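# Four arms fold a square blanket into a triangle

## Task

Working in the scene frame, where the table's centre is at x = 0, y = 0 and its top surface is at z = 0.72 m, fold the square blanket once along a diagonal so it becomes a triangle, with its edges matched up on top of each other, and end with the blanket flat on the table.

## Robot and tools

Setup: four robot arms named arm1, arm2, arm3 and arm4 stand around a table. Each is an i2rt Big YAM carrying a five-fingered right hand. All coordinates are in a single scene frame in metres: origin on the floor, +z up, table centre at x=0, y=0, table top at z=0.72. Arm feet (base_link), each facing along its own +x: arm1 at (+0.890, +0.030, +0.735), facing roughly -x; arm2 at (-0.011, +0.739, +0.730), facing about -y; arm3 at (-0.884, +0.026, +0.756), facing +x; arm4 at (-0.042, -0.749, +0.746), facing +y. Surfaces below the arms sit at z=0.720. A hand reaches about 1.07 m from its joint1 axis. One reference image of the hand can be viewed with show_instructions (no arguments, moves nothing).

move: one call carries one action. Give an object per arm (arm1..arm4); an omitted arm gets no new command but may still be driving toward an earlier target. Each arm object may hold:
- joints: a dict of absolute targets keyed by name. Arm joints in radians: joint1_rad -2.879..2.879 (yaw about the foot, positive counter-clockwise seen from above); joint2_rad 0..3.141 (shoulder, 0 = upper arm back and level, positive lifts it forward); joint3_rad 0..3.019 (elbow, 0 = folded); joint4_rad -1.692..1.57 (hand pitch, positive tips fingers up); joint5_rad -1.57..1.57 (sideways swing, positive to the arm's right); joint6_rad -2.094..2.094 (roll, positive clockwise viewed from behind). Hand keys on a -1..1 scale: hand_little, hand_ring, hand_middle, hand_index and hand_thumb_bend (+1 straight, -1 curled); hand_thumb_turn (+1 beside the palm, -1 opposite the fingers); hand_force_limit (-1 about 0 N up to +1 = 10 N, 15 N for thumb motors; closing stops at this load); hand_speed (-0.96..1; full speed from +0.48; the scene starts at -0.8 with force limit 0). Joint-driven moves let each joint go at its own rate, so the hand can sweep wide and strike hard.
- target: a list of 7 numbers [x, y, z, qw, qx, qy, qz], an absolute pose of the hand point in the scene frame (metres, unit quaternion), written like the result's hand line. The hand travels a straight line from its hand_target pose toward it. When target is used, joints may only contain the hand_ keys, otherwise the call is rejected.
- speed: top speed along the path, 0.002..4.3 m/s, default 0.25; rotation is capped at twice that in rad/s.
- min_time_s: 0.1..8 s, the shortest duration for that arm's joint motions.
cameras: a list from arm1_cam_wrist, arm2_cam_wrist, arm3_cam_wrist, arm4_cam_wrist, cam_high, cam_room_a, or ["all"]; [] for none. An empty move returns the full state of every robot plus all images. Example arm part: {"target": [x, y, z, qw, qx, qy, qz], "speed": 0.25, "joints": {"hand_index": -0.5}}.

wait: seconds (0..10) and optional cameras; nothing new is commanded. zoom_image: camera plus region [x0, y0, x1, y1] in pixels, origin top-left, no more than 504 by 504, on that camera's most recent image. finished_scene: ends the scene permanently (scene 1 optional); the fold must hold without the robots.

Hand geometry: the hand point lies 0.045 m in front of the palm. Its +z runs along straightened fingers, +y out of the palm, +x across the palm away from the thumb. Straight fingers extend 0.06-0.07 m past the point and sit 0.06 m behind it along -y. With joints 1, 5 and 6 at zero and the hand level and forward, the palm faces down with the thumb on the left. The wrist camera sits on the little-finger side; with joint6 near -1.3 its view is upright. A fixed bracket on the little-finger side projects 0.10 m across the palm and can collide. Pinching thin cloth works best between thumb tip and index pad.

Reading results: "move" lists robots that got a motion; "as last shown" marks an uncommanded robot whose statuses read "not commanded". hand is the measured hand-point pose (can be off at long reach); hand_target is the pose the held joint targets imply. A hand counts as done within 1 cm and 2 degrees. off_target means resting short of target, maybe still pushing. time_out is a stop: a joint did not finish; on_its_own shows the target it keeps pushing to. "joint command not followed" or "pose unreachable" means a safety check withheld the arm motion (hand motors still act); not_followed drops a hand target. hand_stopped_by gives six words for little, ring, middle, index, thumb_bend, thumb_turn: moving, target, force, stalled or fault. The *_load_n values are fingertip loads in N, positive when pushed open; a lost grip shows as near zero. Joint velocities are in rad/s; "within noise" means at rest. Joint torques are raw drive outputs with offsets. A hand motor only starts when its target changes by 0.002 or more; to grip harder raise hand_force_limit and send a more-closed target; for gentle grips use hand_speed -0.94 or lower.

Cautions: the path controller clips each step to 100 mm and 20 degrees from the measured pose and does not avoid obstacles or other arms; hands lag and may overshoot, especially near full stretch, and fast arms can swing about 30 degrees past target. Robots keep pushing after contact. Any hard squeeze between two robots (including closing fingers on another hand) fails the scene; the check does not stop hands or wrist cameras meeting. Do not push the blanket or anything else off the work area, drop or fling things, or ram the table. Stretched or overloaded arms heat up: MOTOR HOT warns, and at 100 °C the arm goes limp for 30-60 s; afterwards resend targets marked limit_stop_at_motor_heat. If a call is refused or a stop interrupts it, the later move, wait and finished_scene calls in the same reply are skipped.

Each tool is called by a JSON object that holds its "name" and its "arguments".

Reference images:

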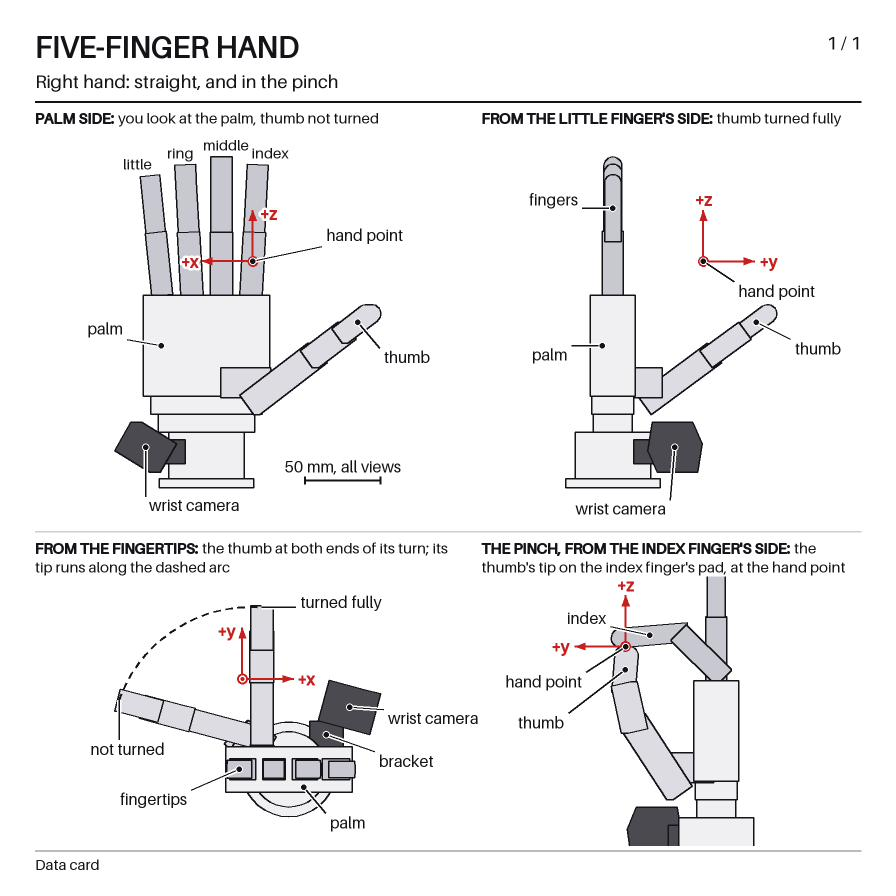

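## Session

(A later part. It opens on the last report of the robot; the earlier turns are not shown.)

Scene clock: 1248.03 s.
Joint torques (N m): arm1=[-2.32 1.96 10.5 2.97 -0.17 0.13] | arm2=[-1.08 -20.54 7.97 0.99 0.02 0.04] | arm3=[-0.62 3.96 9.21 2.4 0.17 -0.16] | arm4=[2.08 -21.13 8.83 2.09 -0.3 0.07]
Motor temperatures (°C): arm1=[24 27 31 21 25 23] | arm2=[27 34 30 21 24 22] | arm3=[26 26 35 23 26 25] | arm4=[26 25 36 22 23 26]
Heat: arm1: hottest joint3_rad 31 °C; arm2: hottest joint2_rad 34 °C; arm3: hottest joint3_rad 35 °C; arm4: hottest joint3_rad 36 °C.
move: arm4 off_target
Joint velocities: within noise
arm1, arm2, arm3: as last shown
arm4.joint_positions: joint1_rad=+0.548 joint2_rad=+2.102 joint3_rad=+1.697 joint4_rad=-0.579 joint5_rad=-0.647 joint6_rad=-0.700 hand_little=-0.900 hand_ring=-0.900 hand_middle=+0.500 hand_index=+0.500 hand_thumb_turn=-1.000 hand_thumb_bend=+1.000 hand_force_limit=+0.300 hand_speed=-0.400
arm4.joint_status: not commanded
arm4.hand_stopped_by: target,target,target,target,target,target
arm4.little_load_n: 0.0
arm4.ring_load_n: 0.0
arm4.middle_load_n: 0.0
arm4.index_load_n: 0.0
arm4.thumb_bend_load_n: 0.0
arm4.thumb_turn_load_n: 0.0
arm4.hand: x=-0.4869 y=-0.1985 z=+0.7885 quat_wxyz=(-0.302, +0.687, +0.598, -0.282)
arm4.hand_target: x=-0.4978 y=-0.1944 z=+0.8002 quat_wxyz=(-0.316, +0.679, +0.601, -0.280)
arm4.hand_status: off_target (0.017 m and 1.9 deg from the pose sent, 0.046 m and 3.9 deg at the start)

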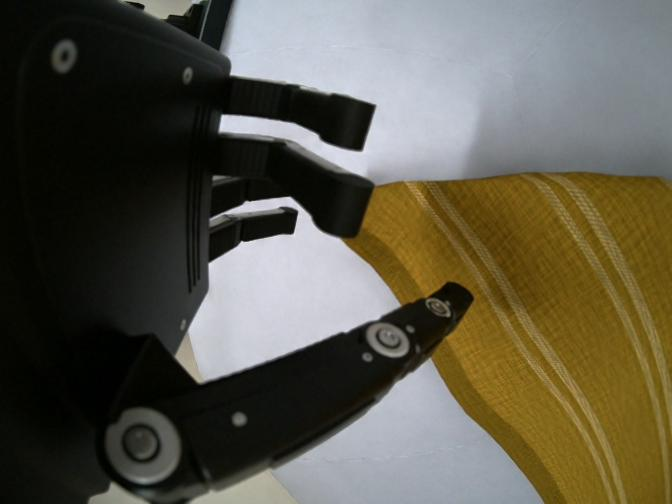

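{"name": "move", "arguments": {"arm4": {"target": [-0.508, -0.208, 0.80, 0.31653, -0.67879, -0.60054, 0.28004], "speed": 0.1}, "cameras": ["arm4_cam_wrist"]}}

{"name": "zoom_image", "arguments": {"camera": "arm4_cam_wrist", "region": [260, 130, 500, 330]}}

Scene clock: 1269.23 s.
Joint torques (N m): arm1=[-2.32 1.67 10.45 2.99 -0.19 0.12] | arm2=[-1.2 -20.72 7.91 1.1 0.01 0.06] | arm3=[-0.79 3.6 9.35 2.41 0.17 -0.16] | arm4=[1.9 -22.71 7.2 1.84 -0.28 0.1]
Motor temperatures (°C): arm1=[24 27 31 21 25 23] | arm2=[27 33 30 21 24 22] | arm3=[26 25 35 23 26 25] | arm4=[26 25 35 22 23 26]
Heat: arm1: hottest joint3_rad 31 °C; arm2: hottest joint2_rad 33 °C; arm3: hottest joint3_rad 35 °C; arm4: hottest joint3_rad 35 °C.
move: arm4 off_target
Joint velocities: within noise
arm1, arm2, arm3: as last shown
arm3.thumb_turn_load_n: 0.5
arm4.joint_positions: joint1_rad=+0.577 joint2_rad=+2.102 joint3_rad=+1.684 joint4_rad=-0.552 joint5_rad=-0.634 joint6_rad=-0.676 hand_little=-0.900 hand_ring=-0.900 hand_middle=+0.500 hand_index=+0.500 hand_thumb_turn=-1.000 hand_thumb_bend=+1.000 hand_force_limit=+0.300 hand_speed=-0.400
arm4.joint_status: not commanded
arm4.hand_stopped_by: target,target,target,target,target,target
arm4.little_load_n: 0.0
arm4.ring_load_n: 0.0
arm4.middle_load_n: 0.0
arm4.index_load_n: 0.0
arm4.thumb_bend_load_n: 0.0
arm4.thumb_turn_load_n: 0.0
arm4.hand: x=-0.5027 y=-0.2098 z=+0.7846 quat_wxyz=(-0.301, +0.685, +0.601, -0.282)
arm4.hand_target: x=-0.5080 y=-0.2082 z=+0.8001 quat_wxyz=(-0.316, +0.679, +0.601, -0.280)
arm4.hand_status: off_target (0.016 m and 1.9 deg from the pose sent, 0.026 m and 1.9 deg at the start)

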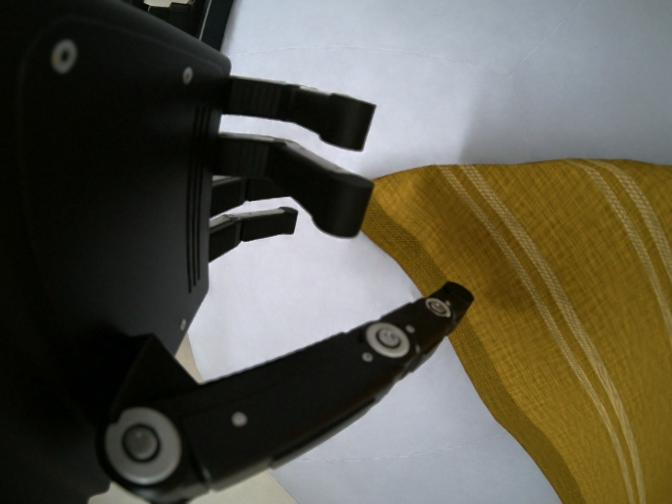

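Scaled by 2.100 from the camera's image (finer frame: 960x720).

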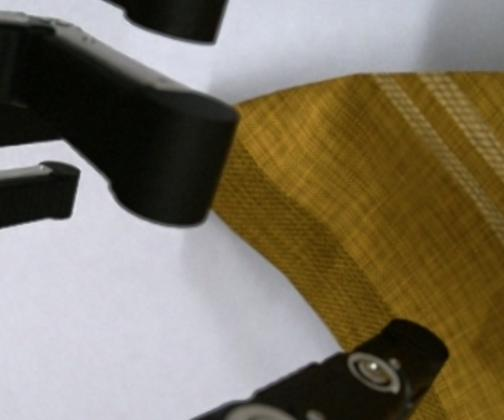

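{"name": "move", "arguments": {"arm4": {"target": [-0.518, -0.207, 0.765, 0.31653, -0.67879, -0.60054, 0.28004], "speed": 0.08}, "cameras": []}}

{"name": "move", "arguments": {"arm4": {"target": [-0.518, -0.207, 0.738, 0.31653, -0.67879, -0.60054, 0.28004], "speed": 0.05}, "cameras": ["arm4_cam_wrist"]}}

{"name": "zoom_image", "arguments": {"camera": "arm4_cam_wrist", "region": [260, 130, 500, 330]}}

Scene clock: 1279.83 s.
Joint torques (N m): arm1=[-2.14 1.61 10.39 2.97 -0.19 0.11] | arm2=[-0.91 -20.89 7.9 1.03 0 0.04] | arm3=[-1.14 4.13 9.22 2.4 0.15 -0.2] | arm4=[2.32 -20.54 7.2 2.1 -0.26 0.09]
Motor temperatures (°C): arm1=[24 27 31 21 25 23] | arm2=[27 33 30 21 24 22] | arm3=[26 25 35 23 26 25] | arm4=[26 26 34 22 23 26]
Heat: arm1: hottest joint3_rad 31 °C; arm2: hottest joint2_rad 33 °C; arm3: hottest joint3_rad 35 °C; arm4: hottest joint3_rad 34 °C.
move: arm4 done
Joint velocities: within noise
arm1, arm2, arm3: as last shown
arm3.thumb_bend_load_n: -0.5
arm3.thumb_turn_load_n: 0.0
arm4.joint_positions: joint1_rad=+0.585 joint2_rad=+2.133 joint3_rad=+1.673 joint4_rad=-0.482 joint5_rad=-0.626 joint6_rad=-0.664 hand_little=-0.900 hand_ring=-0.900 hand_middle=+0.500 hand_index=+0.500 hand_thumb_turn=-1.000 hand_thumb_bend=+1.000 hand_force_limit=+0.300 hand_speed=-0.400
arm4.joint_status: not commanded
arm4.hand_stopped_by: target,target,target,target,target,target
arm4.little_load_n: 0.0
arm4.ring_load_n: 0.0
arm4.middle_load_n: 0.0
arm4.index_load_n: 0.0
arm4.thumb_bend_load_n: -0.5
arm4.thumb_turn_load_n: 0.0
arm4.hand: x=-0.5112 y=-0.2058 z=+0.7639 quat_wxyz=(-0.311, +0.682, +0.600, -0.280)
arm4.hand_target: x=-0.5180 y=-0.2071 z=+0.7651 quat_wxyz=(-0.316, +0.679, +0.601, -0.280)
arm4.hand_status: done (0.007 m and 0.7 deg from the pose sent, 0.025 m and 1.9 deg at the start)

Scene clock: 1280.87 s.
Joint torques (N m): arm1=[-2.26 1.67 10.51 3.03 -0.2 0.11] | arm2=[-0.85 -20.84 7.94 1.11 0.02 0.05] | arm3=[-0.62 3.6 9.44 2.33 0.23 -0.19] | arm4=[1.61 -19.96 6.69 2.06 -0.3 0.04]
Motor temperatures (°C): arm1=[24 27 31 21 25 23] | arm2=[27 33 30 20 24 22] | arm3=[26 25 35 23 26 25] | arm4=[26 26 34 22 23 26]
Heat: arm1: hottest joint3_rad 31 °C; arm2: hottest joint2_rad 33 °C; arm3: hottest joint3_rad 35 °C; arm4: hottest joint3_rad 34 °C.
move: arm4 off_target
Joint velocities: within noise
arm1, arm2, arm3: as last shown
arm3.thumb_bend_load_n: 0.0
arm4.joint_positions: joint1_rad=+0.586 joint2_rad=+2.151 joint3_rad=+1.659 joint4_rad=-0.428 joint5_rad=-0.625 joint6_rad=-0.663 hand_little=-0.900 hand_ring=-0.900 hand_middle=+0.500 hand_index=+0.500 hand_thumb_turn=-1.000 hand_thumb_bend=+1.000 hand_force_limit=+0.300 hand_speed=-0.400
arm4.joint_status: not commanded
arm4.hand_stopped_by: target,target,target,target,target,target
arm4.little_load_n: 0.0
arm4.ring_load_n: 0.0
arm4.middle_load_n: 0.0
arm4.index_load_n: 0.0
arm4.thumb_bend_load_n: 0.0
arm4.thumb_turn_load_n: 0.0
arm4.hand: x=-0.5139 y=-0.2019 z=+0.7508 quat_wxyz=(-0.321, +0.678, +0.600, -0.278)
arm4.hand_target: x=-0.5178 y=-0.2072 z=+0.7382 quat_wxyz=(-0.316, +0.679, +0.601, -0.280)
arm4.hand_status: off_target (0.014 m and 0.6 deg from the pose sent, 0.027 m and 0.7 deg at the start)

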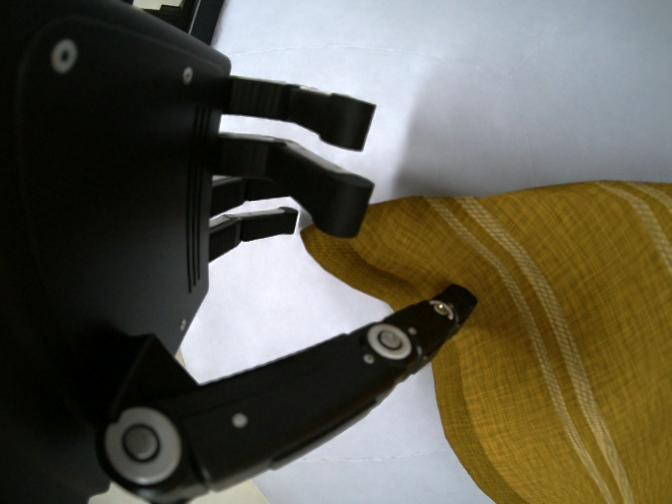

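Scaled by 2.100 from the camera's image (finer frame: 960x720).

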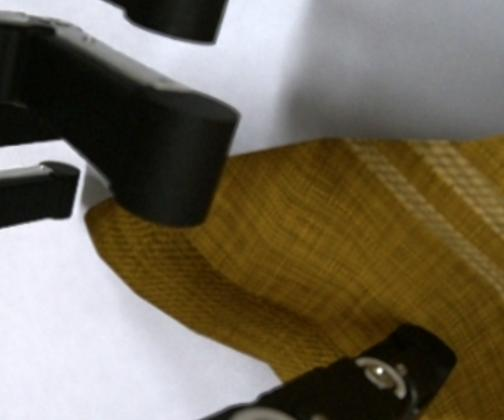

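{"name": "move", "arguments": {"arm4": {"target": [-0.518, -0.232, 0.79, 0.31653, -0.67879, -0.60054, 0.28004], "speed": 0.08}, "cameras": ["arm4_cam_wrist"]}}

{"name": "zoom_image", "arguments": {"camera": "arm4_cam_wrist", "region": [260, 130, 500, 330]}}

Scene clock: 1292.67 s.
Joint torques (N m): arm1=[-2.43 1.67 10.43 3.03 -0.19 0.12] | arm2=[-0.79 -21.13 7.9 1.05 -0.02 0.06] | arm3=[-0.79 4.25 9.28 2.39 0.19 -0.15] | arm4=[1.32 -21.54 6.95 1.2 -0.23 0.05]
Motor temperatures (°C): arm1=[24 27 31 21 25 23] | arm2=[27 33 30 20 24 22] | arm3=[26 25 35 23 25 25] | arm4=[26 27 33 22 23 26]
Heat: arm1: hottest joint3_rad 31 °C; arm2: hottest joint2_rad 33 °C; arm3: hottest joint3_rad 35 °C; arm4: hottest joint3_rad 33 °C.
move: arm4 off_target
Joint velocities: within noise
arm1, arm2, arm3: as last shown
arm1.little_load_n: -0.5
arm4.joint_positions: joint1_rad=+0.608 joint2_rad=+2.072 joint3_rad=+1.609 joint4_rad=-0.454 joint5_rad=-0.614 joint6_rad=-0.643 hand_little=-0.900 hand_ring=-0.900 hand_middle=+0.500 hand_index=+0.500 hand_thumb_turn=-1.000 hand_thumb_bend=+1.000 hand_force_limit=+0.300 hand_speed=-0.400
arm4.joint_status: not commanded
arm4.hand_stopped_by: target,target,target,target,target,target
arm4.little_load_n: 0.0
arm4.ring_load_n: 0.0
arm4.middle_load_n: 0.0
arm4.index_load_n: 0.0
arm4.thumb_bend_load_n: 0.5
arm4.thumb_turn_load_n: 0.0
arm4.hand: x=-0.5154 y=-0.2265 z=+0.7797 quat_wxyz=(-0.316, +0.679, +0.601, -0.279)
arm4.hand_target: x=-0.5180 y=-0.2320 z=+0.7898 quat_wxyz=(-0.317, +0.679, +0.601, -0.280)
arm4.hand_status: off_target (0.012 m and 0.1 deg from the pose sent, 0.050 m and 0.6 deg at the start)

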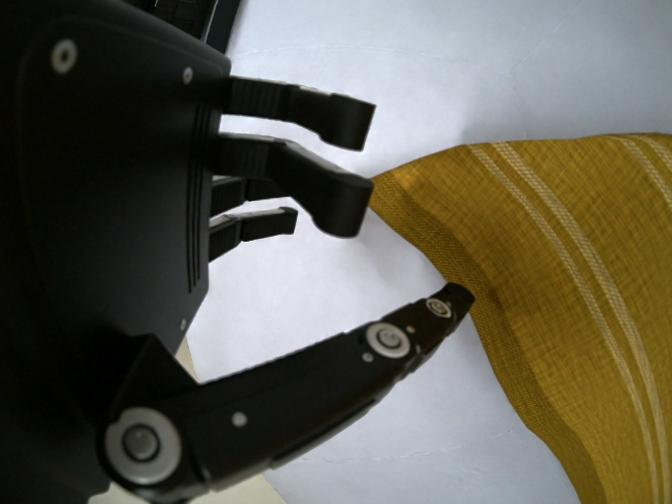

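Scaled by 2.100 from the camera's image (finer frame: 960x720).

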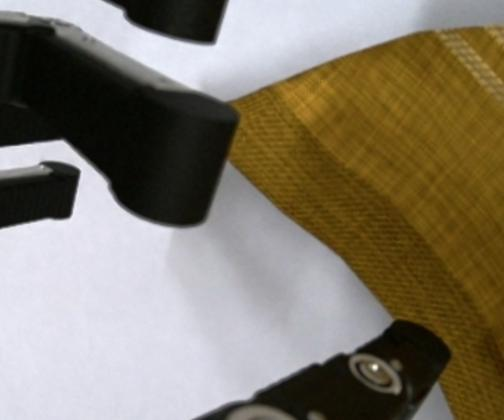

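{"name": "move", "arguments": {"cameras": ["cam_high", "cam_room_a", "arm4_cam_wrist"]}}

Scene clock: 1311.50 s.
Joint torques (N m): arm1=[-2.02 1.55 10.5 3.02 -0.19 0.12] | arm2=[-1.03 -20.48 7.84 1.03 -0.01 0.04] | arm3=[-0.97 3.31 9.29 2.5 0.15 -0.16] | arm4=[1.73 -21.25 7.06 1.05 -0.24 0.07]
Motor temperatures (°C): arm1=[24 27 31 21 25 23] | arm2=[27 33 30 20 24 22] | arm3=[26 25 35 23 25 25] | arm4=[26 27 33 22 23 26]
Heat: arm1: hottest joint3_rad 31 °C; arm2: hottest joint2_rad 33 °C; arm3: hottest joint3_rad 35 °C; arm4: hottest joint3_rad 33 °C.
Joint velocities: within noise
arm1.joint_positions: joint1_rad=-0.225 joint2_rad=+0.645 joint3_rad=+1.432 joint4_rad=-1.154 joint5_rad=-0.283 joint6_rad=-1.069 hand_little=+1.000 hand_ring=+1.000 hand_middle=+1.000 hand_index=+1.000 hand_thumb_turn=+1.000 hand_thumb_bend=+1.000 hand_force_limit=+0.000 hand_speed=-0.800
arm1.joint_status: not commanded
arm1.hand_stopped_by: target,target,target,target,target,target
arm1.little_load_n: 0.0
arm1.ring_load_n: 0.0
arm1.middle_load_n: 0.0
arm1.index_load_n: 0.0
arm1.thumb_bend_load_n: 0.0
arm1.thumb_turn_load_n: 0.0
arm1.hand: x=+0.6381 y=+0.0969 z=+1.2699 quat_wxyz=(-0.551, +0.255, +0.778, -0.164) (m; scene frame)
arm1.hand_target: x=+0.6396 y=+0.0964 z=+1.2821 quat_wxyz=(-0.562, +0.251, +0.771, -0.163) (m; scene frame)
arm1.hand_status: not commanded
arm2.joint_positions: joint1_rad=+0.859 joint2_rad=+1.763 joint3_rad=+1.778 joint4_rad=-0.695 joint5_rad=-0.090 joint6_rad=-0.102 hand_little=-0.900 hand_ring=-0.900 hand_middle=-0.150 hand_index=-0.150 hand_thumb_turn=-1.000 hand_thumb_bend=+1.000 hand_force_limit=+0.300 hand_speed=-0.700
arm2.joint_status: not commanded
arm2.hand_stopped_by: target,target,target,target,target,target
arm2.little_load_n: 0.0
arm2.ring_load_n: 0.0
arm2.middle_load_n: 0.0
arm2.index_load_n: 0.0
arm2.thumb_bend_load_n: 0.0
arm2.thumb_turn_load_n: 0.0
arm2.hand: x=+0.4988 y=+0.2442 z=+1.0097 quat_wxyz=(-0.179, +0.387, -0.814, +0.395) (m; scene frame)
arm2.hand_target: x=+0.5000 y=+0.2501 z=+1.0001 quat_wxyz=(-0.179, +0.384, -0.821, +0.383) (m; scene frame)
arm2.hand_status: not commanded
arm3.joint_positions: joint1_rad=-0.104 joint2_rad=+0.632 joint3_rad=+1.421 joint4_rad=-1.233 joint5_rad=+0.221 joint6_rad=-1.185 hand_little=+1.000 hand_ring=+1.000 hand_middle=+1.000 hand_index=+1.000 hand_thumb_turn=-1.000 hand_thumb_bend=+1.000 hand_force_limit=+0.000 hand_speed=-0.400
arm3.joint_status: not commanded
arm3.hand_stopped_by: target,target,target,target,target,target
arm3.little_load_n: -0.5
arm3.ring_load_n: 0.0
arm3.middle_load_n: 0.0
arm3.index_load_n: 0.0
arm3.thumb_bend_load_n: 0.0
arm3.thumb_turn_load_n: 0.0
arm3.hand: x=-0.6837 y=-0.1133 z=+1.2824 quat_wxyz=(+0.048, +0.780, -0.312, +0.541) (m; scene frame)
arm3.hand_target: x=-0.6817 y=-0.1133 z=+1.2966 quat_wxyz=(+0.050, +0.774, -0.302, +0.555) (m; scene frame)
arm3.hand_status: not commanded
arm4.joint_positions: joint1_rad=+0.608 joint2_rad=+2.072 joint3_rad=+1.609 joint4_rad=-0.454 joint5_rad=-0.614 joint6_rad=-0.643 hand_little=-0.900 hand_ring=-0.900 hand_middle=+0.500 hand_index=+0.500 hand_thumb_turn=-1.000 hand_thumb_bend=+1.000 hand_force_limit=+0.300 hand_speed=-0.400
arm4.joint_status: not commanded
arm4.hand_stopped_by: target,target,target,target,target,target
arm4.little_load_n: 0.0
arm4.ring_load_n: 0.0
arm4.middle_load_n: 0.0
arm4.index_load_n: 0.0
arm4.thumb_bend_load_n: 0.0
arm4.thumb_turn_load_n: 0.0
arm4.hand: x=-0.5154 y=-0.2265 z=+0.7797 quat_wxyz=(-0.316, +0.679, +0.601, -0.279) (m; scene frame)
arm4.hand_target: x=-0.5180 y=-0.2319 z=+0.7898 quat_wxyz=(-0.317, +0.679, +0.601, -0.280) (m; scene frame)
arm4.hand_status: off_target (0.012 m and 0.1 deg from the pose sent, 0.050 m and 0.6 deg at the start)
pictures: arm4_cam_wrist, cam_high, cam_room_a

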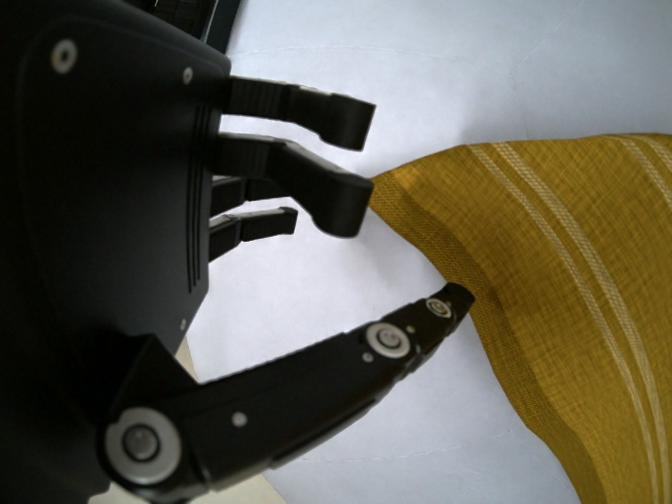

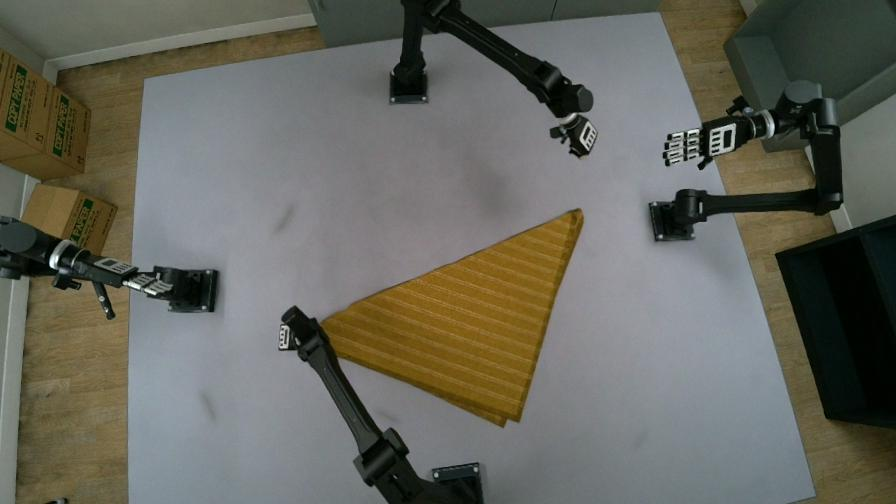

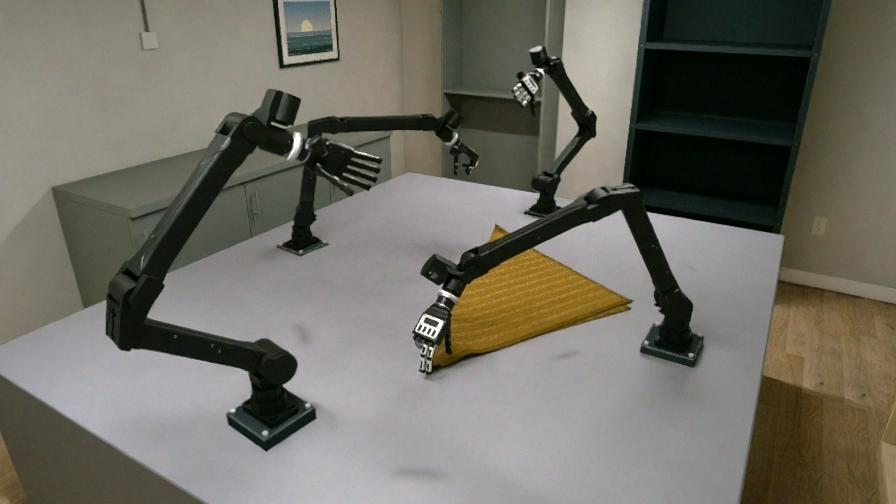

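{"name": "zoom_image", "arguments": {"camera": "cam_high", "region": [240, 270, 400, 390]}}

{"name": "zoom_image", "arguments": {"camera": "cam_room_a", "region": [380, 240, 540, 390]}}

{"name": "zoom_image", "arguments": {"camera": "arm4_cam_wrist", "region": [260, 80, 540, 360]}}

Scaled by 3.150.

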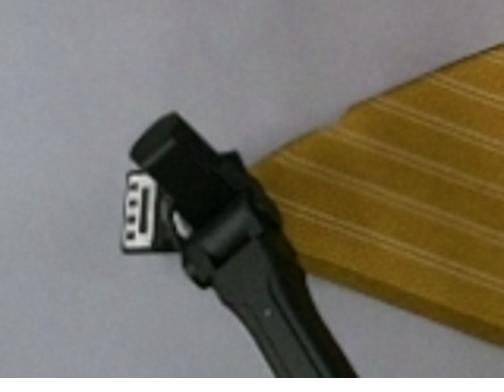

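Scaled by 3.150.

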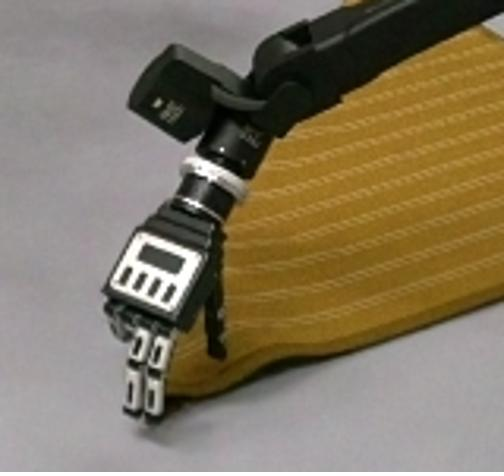

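Scaled by 1.800 from the camera's image (finer frame: 960x720).

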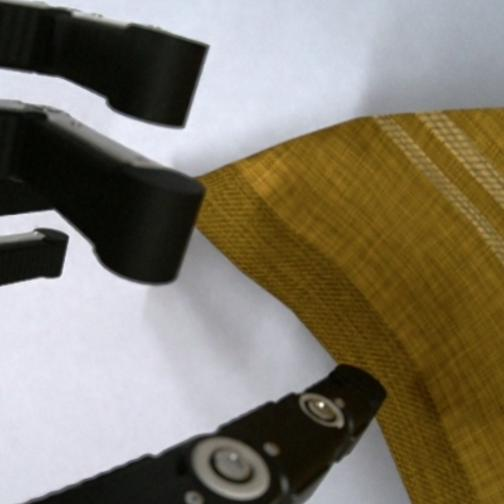

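{"name": "move", "arguments": {"arm4": {"target": [-0.531, -0.231, 0.755, 0.31653, -0.67879, -0.60054, 0.28004], "speed": 0.06}, "cameras": ["arm4_cam_wrist", "cam_room_a"]}}

{"name": "zoom_image", "arguments": {"camera": "arm4_cam_wrist", "region": [260, 80, 540, 360]}}

{"name": "zoom_image", "arguments": {"camera": "cam_room_a", "region": [380, 260, 500, 400]}}

Scene clock: 1363.00 s.
Joint torques (N m): arm1=[-2.2 1.67 10.43 2.93 -0.2 0.12] | arm2=[-1.08 -20.95 7.83 0.99 0.02 0.04] | arm3=[-0.79 3.25 9.32 2.39 0.17 -0.14] | arm4=[1.9 -20.07 6.93 2.04 -0.22 0.07]
Motor temperatures (°C): arm1=[24 27 31 21 25 23] | arm2=[27 32 30 20 24 22] | arm3=[26 25 35 23 25 25] | arm4=[26 28 32 22 23 26]
Heat: arm1: hottest joint3_rad 31 °C; arm2: hottest joint2_rad 32 °C; arm3: hottest joint3_rad 35 °C; arm4: hottest joint3_rad 32 °C.
move: arm4 done
Joint velocities: within noise
arm1, arm2, arm3: as last shown
arm3.little_load_n: 0.0
arm3.thumb_turn_load_n: 0.5
arm4.joint_positions: joint1_rad=+0.622 joint2_rad=+2.115 joint3_rad=+1.609 joint4_rad=-0.415 joint5_rad=-0.604 joint6_rad=-0.629 hand_little=-0.900 hand_ring=-0.900 hand_middle=+0.500 hand_index=+0.500 hand_thumb_turn=-1.000 hand_thumb_bend=+1.000 hand_force_limit=+0.300 hand_speed=-0.400
arm4.joint_status: not commanded
arm4.hand_stopped_by: target,target,target,target,target,target
arm4.little_load_n: 0.0
arm4.ring_load_n: 0.0
arm4.middle_load_n: 0.0
arm4.index_load_n: 0.0
arm4.thumb_bend_load_n: 0.0
arm4.thumb_turn_load_n: 0.0
arm4.hand: x=-0.5249 y=-0.2294 z=+0.7539 quat_wxyz=(-0.311, +0.682, +0.600, -0.280)
arm4.hand_target: x=-0.5310 y=-0.2312 z=+0.7549 quat_wxyz=(-0.316, +0.679, +0.601, -0.280)
arm4.hand_status: done (0.006 m and 0.7 deg from the pose sent, 0.030 m and 0.1 deg at the start)

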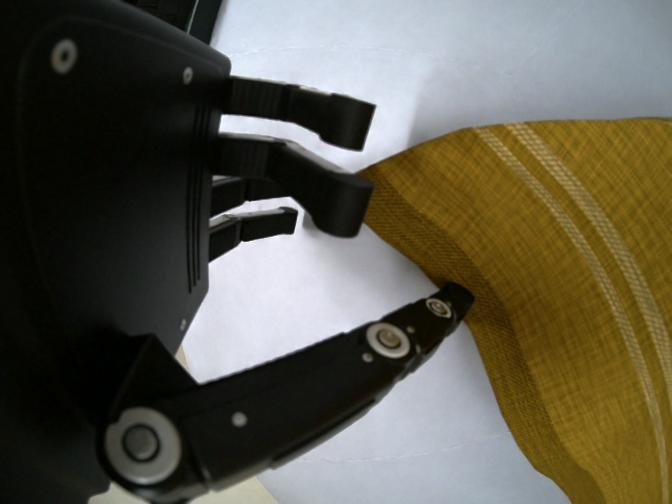

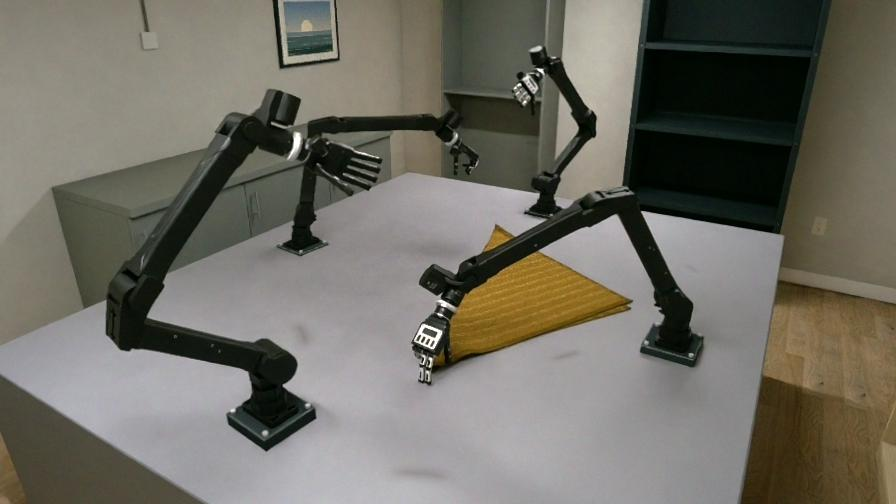

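Scaled by 1.800 from the camera's image (finer frame: 960x720).

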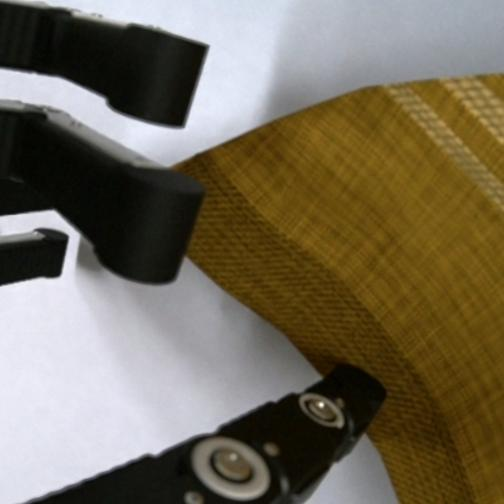

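Scaled by 3.600.

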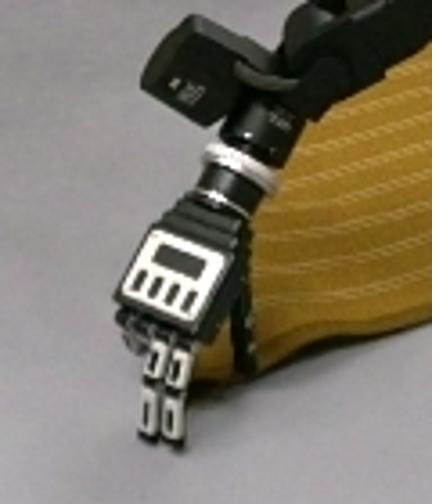

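{"name": "move", "arguments": {"arm4": {"target": [-0.531, -0.231, 0.738, 0.31653, -0.67879, -0.60054, 0.28004], "speed": 0.04}, "cameras": ["arm4_cam_wrist", "cam_room_a"]}}

{"name": "zoom_image", "arguments": {"camera": "arm4_cam_wrist", "region": [260, 80, 540, 360]}}

{"name": "zoom_image", "arguments": {"camera": "cam_room_a", "region": [380, 260, 500, 400]}}

Scene clock: 1372.20 s.
Joint torques (N m): arm1=[-1.85 1.73 10.45 3 -0.18 0.12] | arm2=[-0.91 -20.48 7.99 1.03 0 0.03] | arm3=[-1.03 3.9 9.31 2.35 0.17 -0.16] | arm4=[1.79 -18.78 6.45 2.15 -0.22 0.01]
Motor temperatures (°C): arm1=[24 27 31 21 24 23] | arm2=[27 32 29 20 24 22] | arm3=[26 25 35 23 25 25] | arm4=[26 28 32 22 23 26]
Heat: arm1: hottest joint3_rad 31 °C; arm2: hottest joint2_rad 32 °C; arm3: hottest joint3_rad 35 °C; arm4: hottest joint3_rad 32 °C.
move: arm4 off_target
Joint velocities: within noise
arm1, arm2, arm3: as last shown
arm3.thumb_turn_load_n: 0.0
arm4.joint_positions: joint1_rad=+0.622 joint2_rad=+2.120 joint3_rad=+1.602 joint4_rad=-0.382 joint5_rad=-0.603 joint6_rad=-0.627 hand_little=-0.900 hand_ring=-0.900 hand_middle=+0.500 hand_index=+0.500 hand_thumb_turn=-1.000 hand_thumb_bend=+1.000 hand_force_limit=+0.300 hand_speed=-0.400
arm4.joint_status: not commanded
arm4.hand_stopped_by: target,target,target,target,target,target
arm4.little_load_n: 0.0
arm4.ring_load_n: 0.0
arm4.middle_load_n: -0.5
arm4.index_load_n: 0.0
arm4.thumb_bend_load_n: 0.0
arm4.thumb_turn_load_n: 0.0
arm4.hand: x=-0.5273 y=-0.2259 z=+0.7508 quat_wxyz=(-0.321, +0.678, +0.600, -0.278)
arm4.hand_target: x=-0.5308 y=-0.2312 z=+0.7382 quat_wxyz=(-0.316, +0.679, +0.601, -0.280)
arm4.hand_status: off_target (0.014 m and 0.5 deg from the pose sent, 0.017 m and 0.7 deg at the start)

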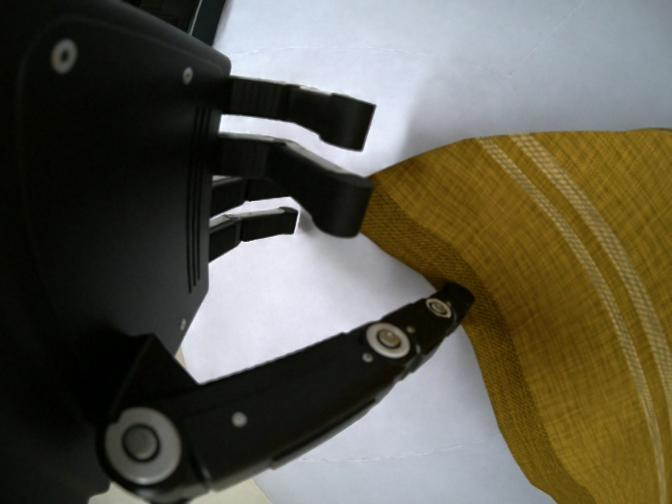

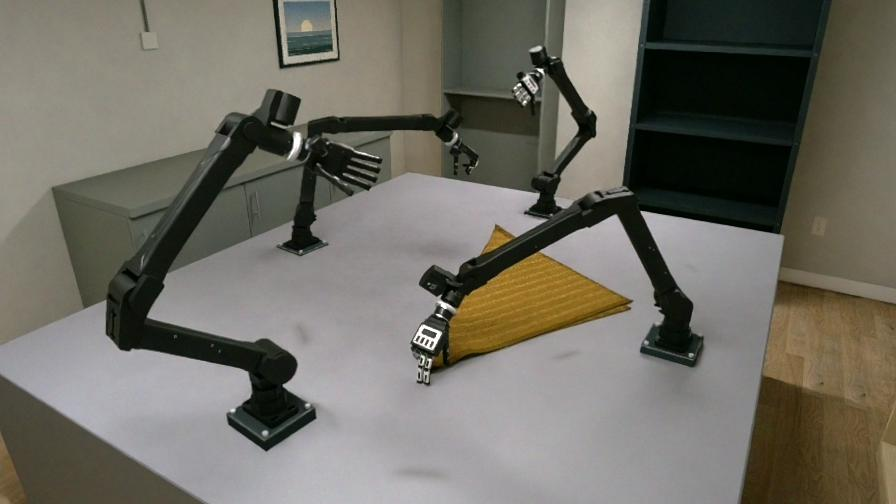

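Scaled by 1.800 from the camera's image (finer frame: 960x720).

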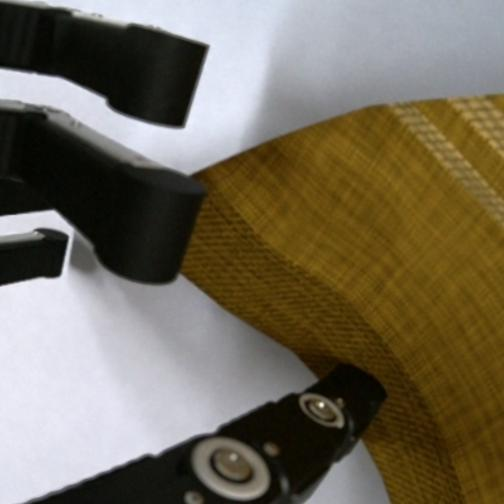

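Scaled by 3.600.

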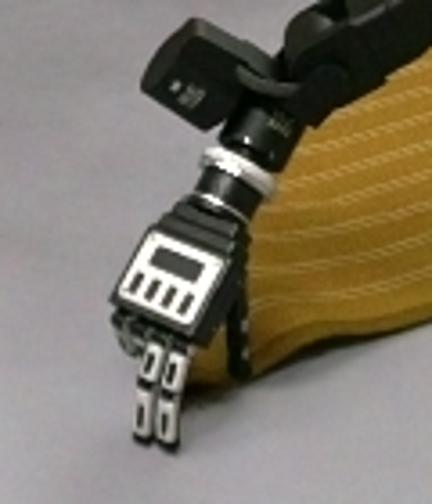

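{"name": "move", "arguments": {"arm4": {"target": [-0.531, -0.231, 0.730, 0.31653, -0.67879, -0.60054, 0.28004], "speed": 0.02, "joints": {"hand_thumb_bend": 0.6, "hand_index": 0.15, "hand_middle": 0.15, "hand_speed": -0.85, "hand_force_limit": 0.3}}, "cameras": ["arm4_cam_wrist"]}}

{"name": "zoom_image", "arguments": {"camera": "arm4_cam_wrist", "region": [260, 80, 540, 360]}}

Scene clock: 1380.13 s.
Joint torques (N m): arm1=[-2.26 1.55 10.45 3 -0.18 0.12] | arm2=[-1.08 -20.84 7.94 1.03 0.02 0.05] | arm3=[-1.14 3.84 9.24 2.29 0.15 -0.15] | arm4=[1.73 -18.37 6.11 1.83 -0.22 0.06]
Motor temperatures (°C): arm1=[24 27 31 21 24 23] | arm2=[27 32 29 20 24 22] | arm3=[26 25 35 23 25 25] | arm4=[26 27 31 22 23 26]
Heat: arm1: hottest joint3_rad 31 °C; arm2: hottest joint2_rad 32 °C; arm3: hottest joint3_rad 35 °C; arm4: hottest joint3_rad 31 °C.
move: arm4 off_target
Joint velocities: within noise
arm1, arm2, arm3: as last shown
arm3.thumb_turn_load_n: 0.5
arm4.joint_positions: joint1_rad=+0.625 joint2_rad=+2.123 joint3_rad=+1.602 joint4_rad=-0.356 joint5_rad=-0.604 joint6_rad=-0.626 hand_little=-0.900 hand_ring=-0.900 hand_middle=+0.150 hand_index=+0.150 hand_thumb_turn=-1.000 hand_thumb_bend=+0.600 hand_force_limit=+0.300 hand_speed=-0.850
arm4.joint_status: all done
arm4.hand_stopped_by: target,target,target,target,target,target
arm4.little_load_n: 0.0
arm4.ring_load_n: 0.5
arm4.middle_load_n: 1.0
arm4.index_load_n: 0.0
arm4.thumb_bend_load_n: 0.0
arm4.thumb_turn_load_n: 0.0
arm4.hand: x=-0.5320 y=-0.2232 z=+0.7513 quat_wxyz=(-0.330, +0.672, +0.601, -0.278)
arm4.hand_target: x=-0.5308 y=-0.2313 z=+0.7305 quat_wxyz=(-0.317, +0.679, +0.601, -0.280)
arm4.hand_status: off_target (0.023 m and 1.7 deg from the pose sent, 0.022 m and 0.5 deg at the start)

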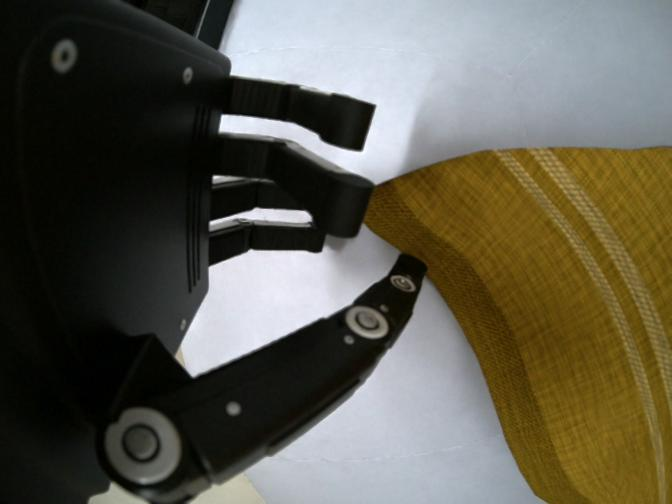

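Scaled by 1.800 from the camera's image (finer frame: 960x720).

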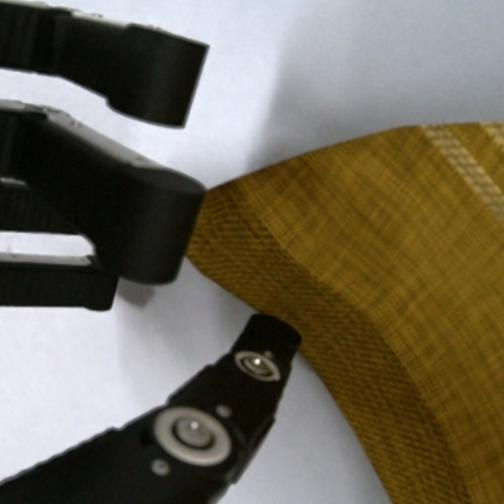

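{"name": "move", "arguments": {"arm4": {"target": [-0.525, -0.231, 0.785, 0.31653, -0.67879, -0.60054, 0.28004], "speed": 0.08, "joints": {"hand_thumb_bend": 1, "hand_index": 0.5, "hand_middle": 0.5, "hand_speed": -0.4}}}}

{"name": "move", "arguments": {"arm4": {"target": [-0.498, -0.218, 0.775, 0.31653, -0.67879, -0.60054, 0.28004], "speed": 0.08}, "cameras": ["arm4_cam_wrist", "cam_room_a", "cam_high"]}}

{"name": "zoom_image", "arguments": {"camera": "arm4_cam_wrist", "region": [260, 80, 540, 360]}}

Scene clock: 1394.47 s.
Joint torques (N m): arm1=[-2.2 1.9 10.51 2.95 -0.2 0.14] | arm2=[-1.08 -20.78 7.92 1.06 -0.02 0.04] | arm3=[-1.14 3.96 9.22 2.43 0.19 -0.14] | arm4=[1.67 -22.48 8.4 1.05 -0.39 -0.03]
Motor temperatures (°C): arm1=[24 27 32 21 24 23] | arm2=[27 32 29 20 24 22] | arm3=[26 25 35 23 25 25] | arm4=[26 28 31 22 23 26]
Heat: arm1: hottest joint3_rad 32 °C; arm2: hottest joint2_rad 32 °C; arm3: hottest joint3_rad 35 °C; arm4: hottest joint3_rad 31 °C.
move: arm4 off_target
Joint velocities: within noise
arm1, arm2, arm3: as last shown
arm1.index_load_n: -0.5
arm4.joint_positions: joint1_rad=+0.625 joint2_rad=+2.094 joint3_rad=+1.602 joint4_rad=-0.445 joint5_rad=-0.604 joint6_rad=-0.626 hand_little=-0.900 hand_ring=-0.900 hand_middle=+0.500 hand_index=+0.500 hand_thumb_turn=-1.000 hand_thumb_bend=+1.000 hand_force_limit=+0.300 hand_speed=-0.400
arm4.joint_status: all done
arm4.hand_stopped_by: target,target,target,target,target,target
arm4.little_load_n: 0.0
arm4.ring_load_n: 0.5
arm4.middle_load_n: 0.0
arm4.index_load_n: 0.0
arm4.thumb_bend_load_n: 0.0
arm4.thumb_turn_load_n: 0.0
arm4.hand: x=-0.5220 y=-0.2370 z=+0.7623 quat_wxyz=(-0.303, +0.685, +0.600, -0.281)
arm4.hand_target: x=-0.5249 y=-0.2313 z=+0.7848 quat_wxyz=(-0.317, +0.679, +0.601, -0.280)
arm4.hand_status: off_target (0.024 m and 1.7 deg from the pose sent, 0.035 m and 1.7 deg at the start)
pictures: none

Scene clock: 1395.53 s.
Joint torques (N m): arm1=[-2.32 1.73 10.45 3.02 -0.19 0.12] | arm2=[-0.79 -20.78 7.86 1.06 0.01 0.03] | arm3=[-0.97 3.43 9.25 2.36 0.18 -0.19] | arm4=[1.2 -21.77 7.24 0.9 -0.52 -0.14]
Motor temperatures (°C): arm1=[24 27 32 21 24 23] | arm2=[27 32 29 20 24 22] | arm3=[26 25 35 23 25 25] | arm4=[26 28 31 22 23 26]
Heat: arm1: hottest joint3_rad 32 °C; arm2: hottest joint2_rad 32 °C; arm3: hottest joint3_rad 35 °C; arm4: hottest joint3_rad 31 °C.
move: arm4 off_target
Joint velocities: within noise
arm1, arm2, arm3: as last shown
arm1.index_load_n: 0.0
arm2.index_load_n: 0.5
arm3.little_load_n: -0.5
arm3.index_load_n: -0.5
arm4.joint_positions: joint1_rad=+0.579 joint2_rad=+2.094 joint3_rad=+1.602 joint4_rad=-0.449 joint5_rad=-0.630 joint6_rad=-0.663 hand_little=-0.900 hand_ring=-0.900 hand_middle=+0.500 hand_index=+0.500 hand_thumb_turn=-1.000 hand_thumb_bend=+1.000 hand_force_limit=+0.300 hand_speed=-0.400
arm4.joint_status: not commanded
arm4.hand_stopped_by: target,target,target,target,target,target
arm4.little_load_n: 0.0
arm4.ring_load_n: 0.0
arm4.middle_load_n: 0.0
arm4.index_load_n: 0.0
arm4.thumb_bend_load_n: 0.0
arm4.thumb_turn_load_n: 0.0
arm4.hand: x=-0.4993 y=-0.2179 z=+0.7631 quat_wxyz=(-0.312, +0.683, +0.598, -0.281)
arm4.hand_target: x=-0.4980 y=-0.2180 z=+0.7748 quat_wxyz=(-0.317, +0.679, +0.600, -0.280)
arm4.hand_status: off_target (0.012 m and 0.8 deg from the pose sent, 0.033 m and 1.7 deg at the start)
pictures: arm4_cam_wrist, cam_high, cam_room_a

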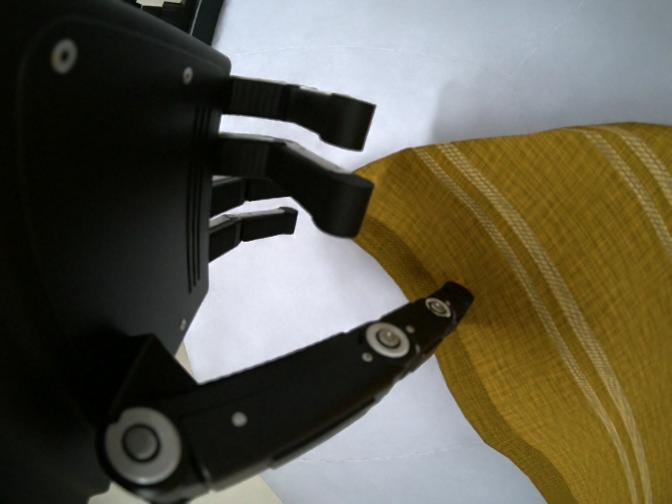

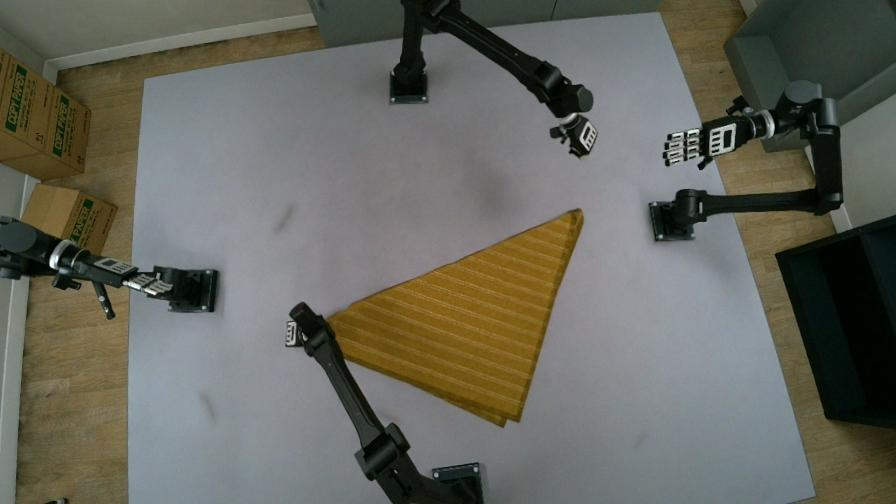

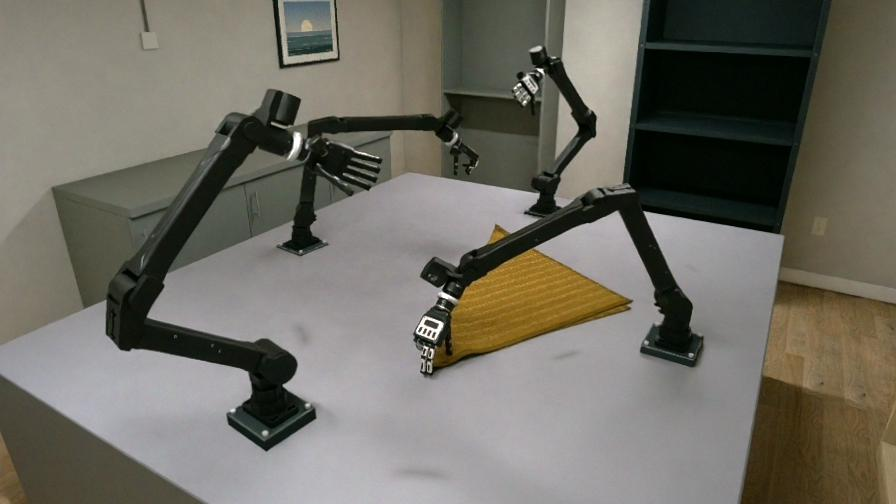

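Scaled by 1.800 from the camera's image (finer frame: 960x720).

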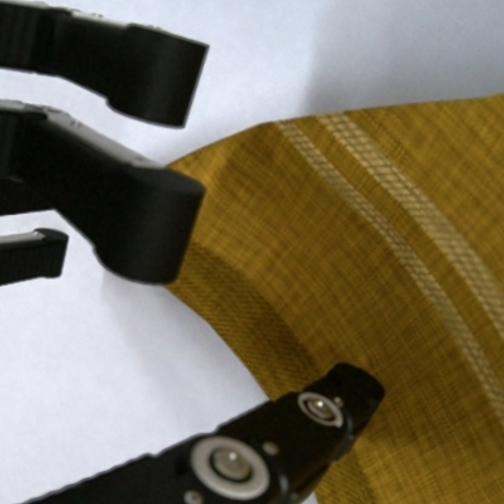

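{"name": "move", "arguments": {"arm4": {"joints": {"hand_little": 1, "hand_ring": 1, "hand_speed": 0}}, "cameras": ["arm4_cam_wrist"]}}

{"name": "zoom_image", "arguments": {"camera": "arm4_cam_wrist", "region": [200, 80, 480, 360]}}

Scene clock: 1411.70 s.
Joint torques (N m): arm1=[-2.02 1.85 10.47 2.96 -0.2 0.13] | arm2=[-0.91 -20.66 7.88 1.01 -0.01 0.07] | arm3=[-1.08 3.49 9.35 2.36 0.18 -0.18] | arm4=[1.03 -22.07 7.09 0.94 -0.56 -0.11]
Motor temperatures (°C): arm1=[24 27 32 21 24 23] | arm2=[27 32 29 20 24 22] | arm3=[26 25 35 23 25 25] | arm4=[26 29 31 22 23 26]
Heat: arm1: hottest joint3_rad 32 °C; arm2: hottest joint2_rad 32 °C; arm3: hottest joint3_rad 35 °C; arm4: hottest joint3_rad 31 °C.
move: arm4 done
Joint velocities: within noise
arm1, arm2, arm3: as last shown
arm2.index_load_n: 0.0
arm3.little_load_n: 0.0
arm3.index_load_n: 0.0
arm3.thumb_bend_load_n: -0.5
arm3.thumb_turn_load_n: 0.0
arm4.joint_positions: joint1_rad=+0.579 joint2_rad=+2.094 joint3_rad=+1.602 joint4_rad=-0.449 joint5_rad=-0.630 joint6_rad=-0.664 hand_little=+1.000 hand_ring=+1.000 hand_middle=+0.500 hand_index=+0.500 hand_thumb_turn=-1.000 hand_thumb_bend=+1.000 hand_force_limit=+0.300 hand_speed=+0.000
arm4.joint_status: all done
arm4.hand_stopped_by: target,target,target,target,target,target
arm4.little_load_n: 0.0
arm4.ring_load_n: 0.0
arm4.middle_load_n: 0.0
arm4.index_load_n: 0.0
arm4.thumb_bend_load_n: 0.0
arm4.thumb_turn_load_n: 0.0
arm4.hand: x=-0.4992 y=-0.2178 z=+0.7631 quat_wxyz=(-0.312, +0.683, +0.598, -0.280)
arm4.hand_target: x=-0.4980 y=-0.2180 z=+0.7748 quat_wxyz=(-0.317, +0.679, +0.600, -0.280)
arm4.hand_status: not commanded

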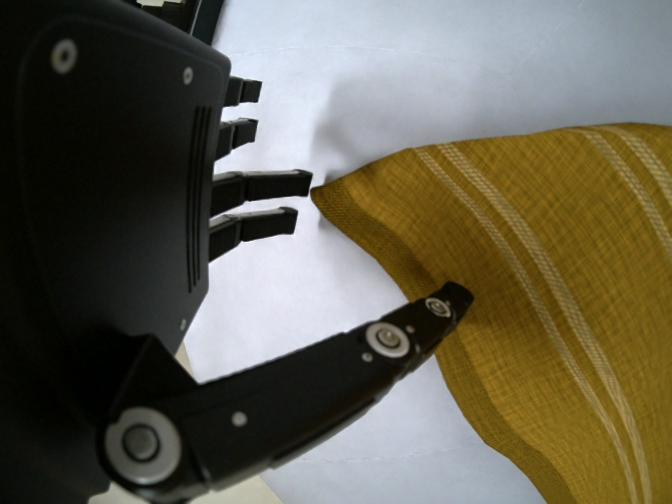

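Scaled by 1.800 from the camera's image (finer frame: 960x720).

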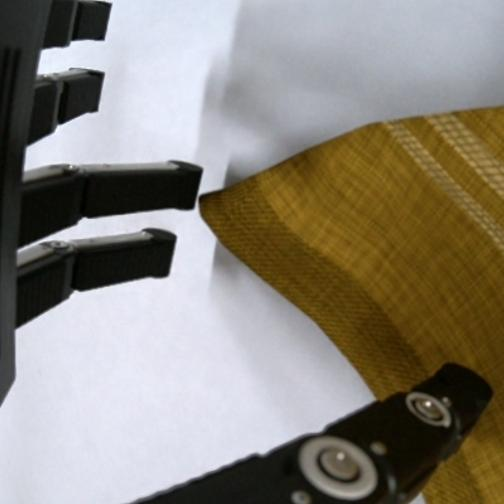

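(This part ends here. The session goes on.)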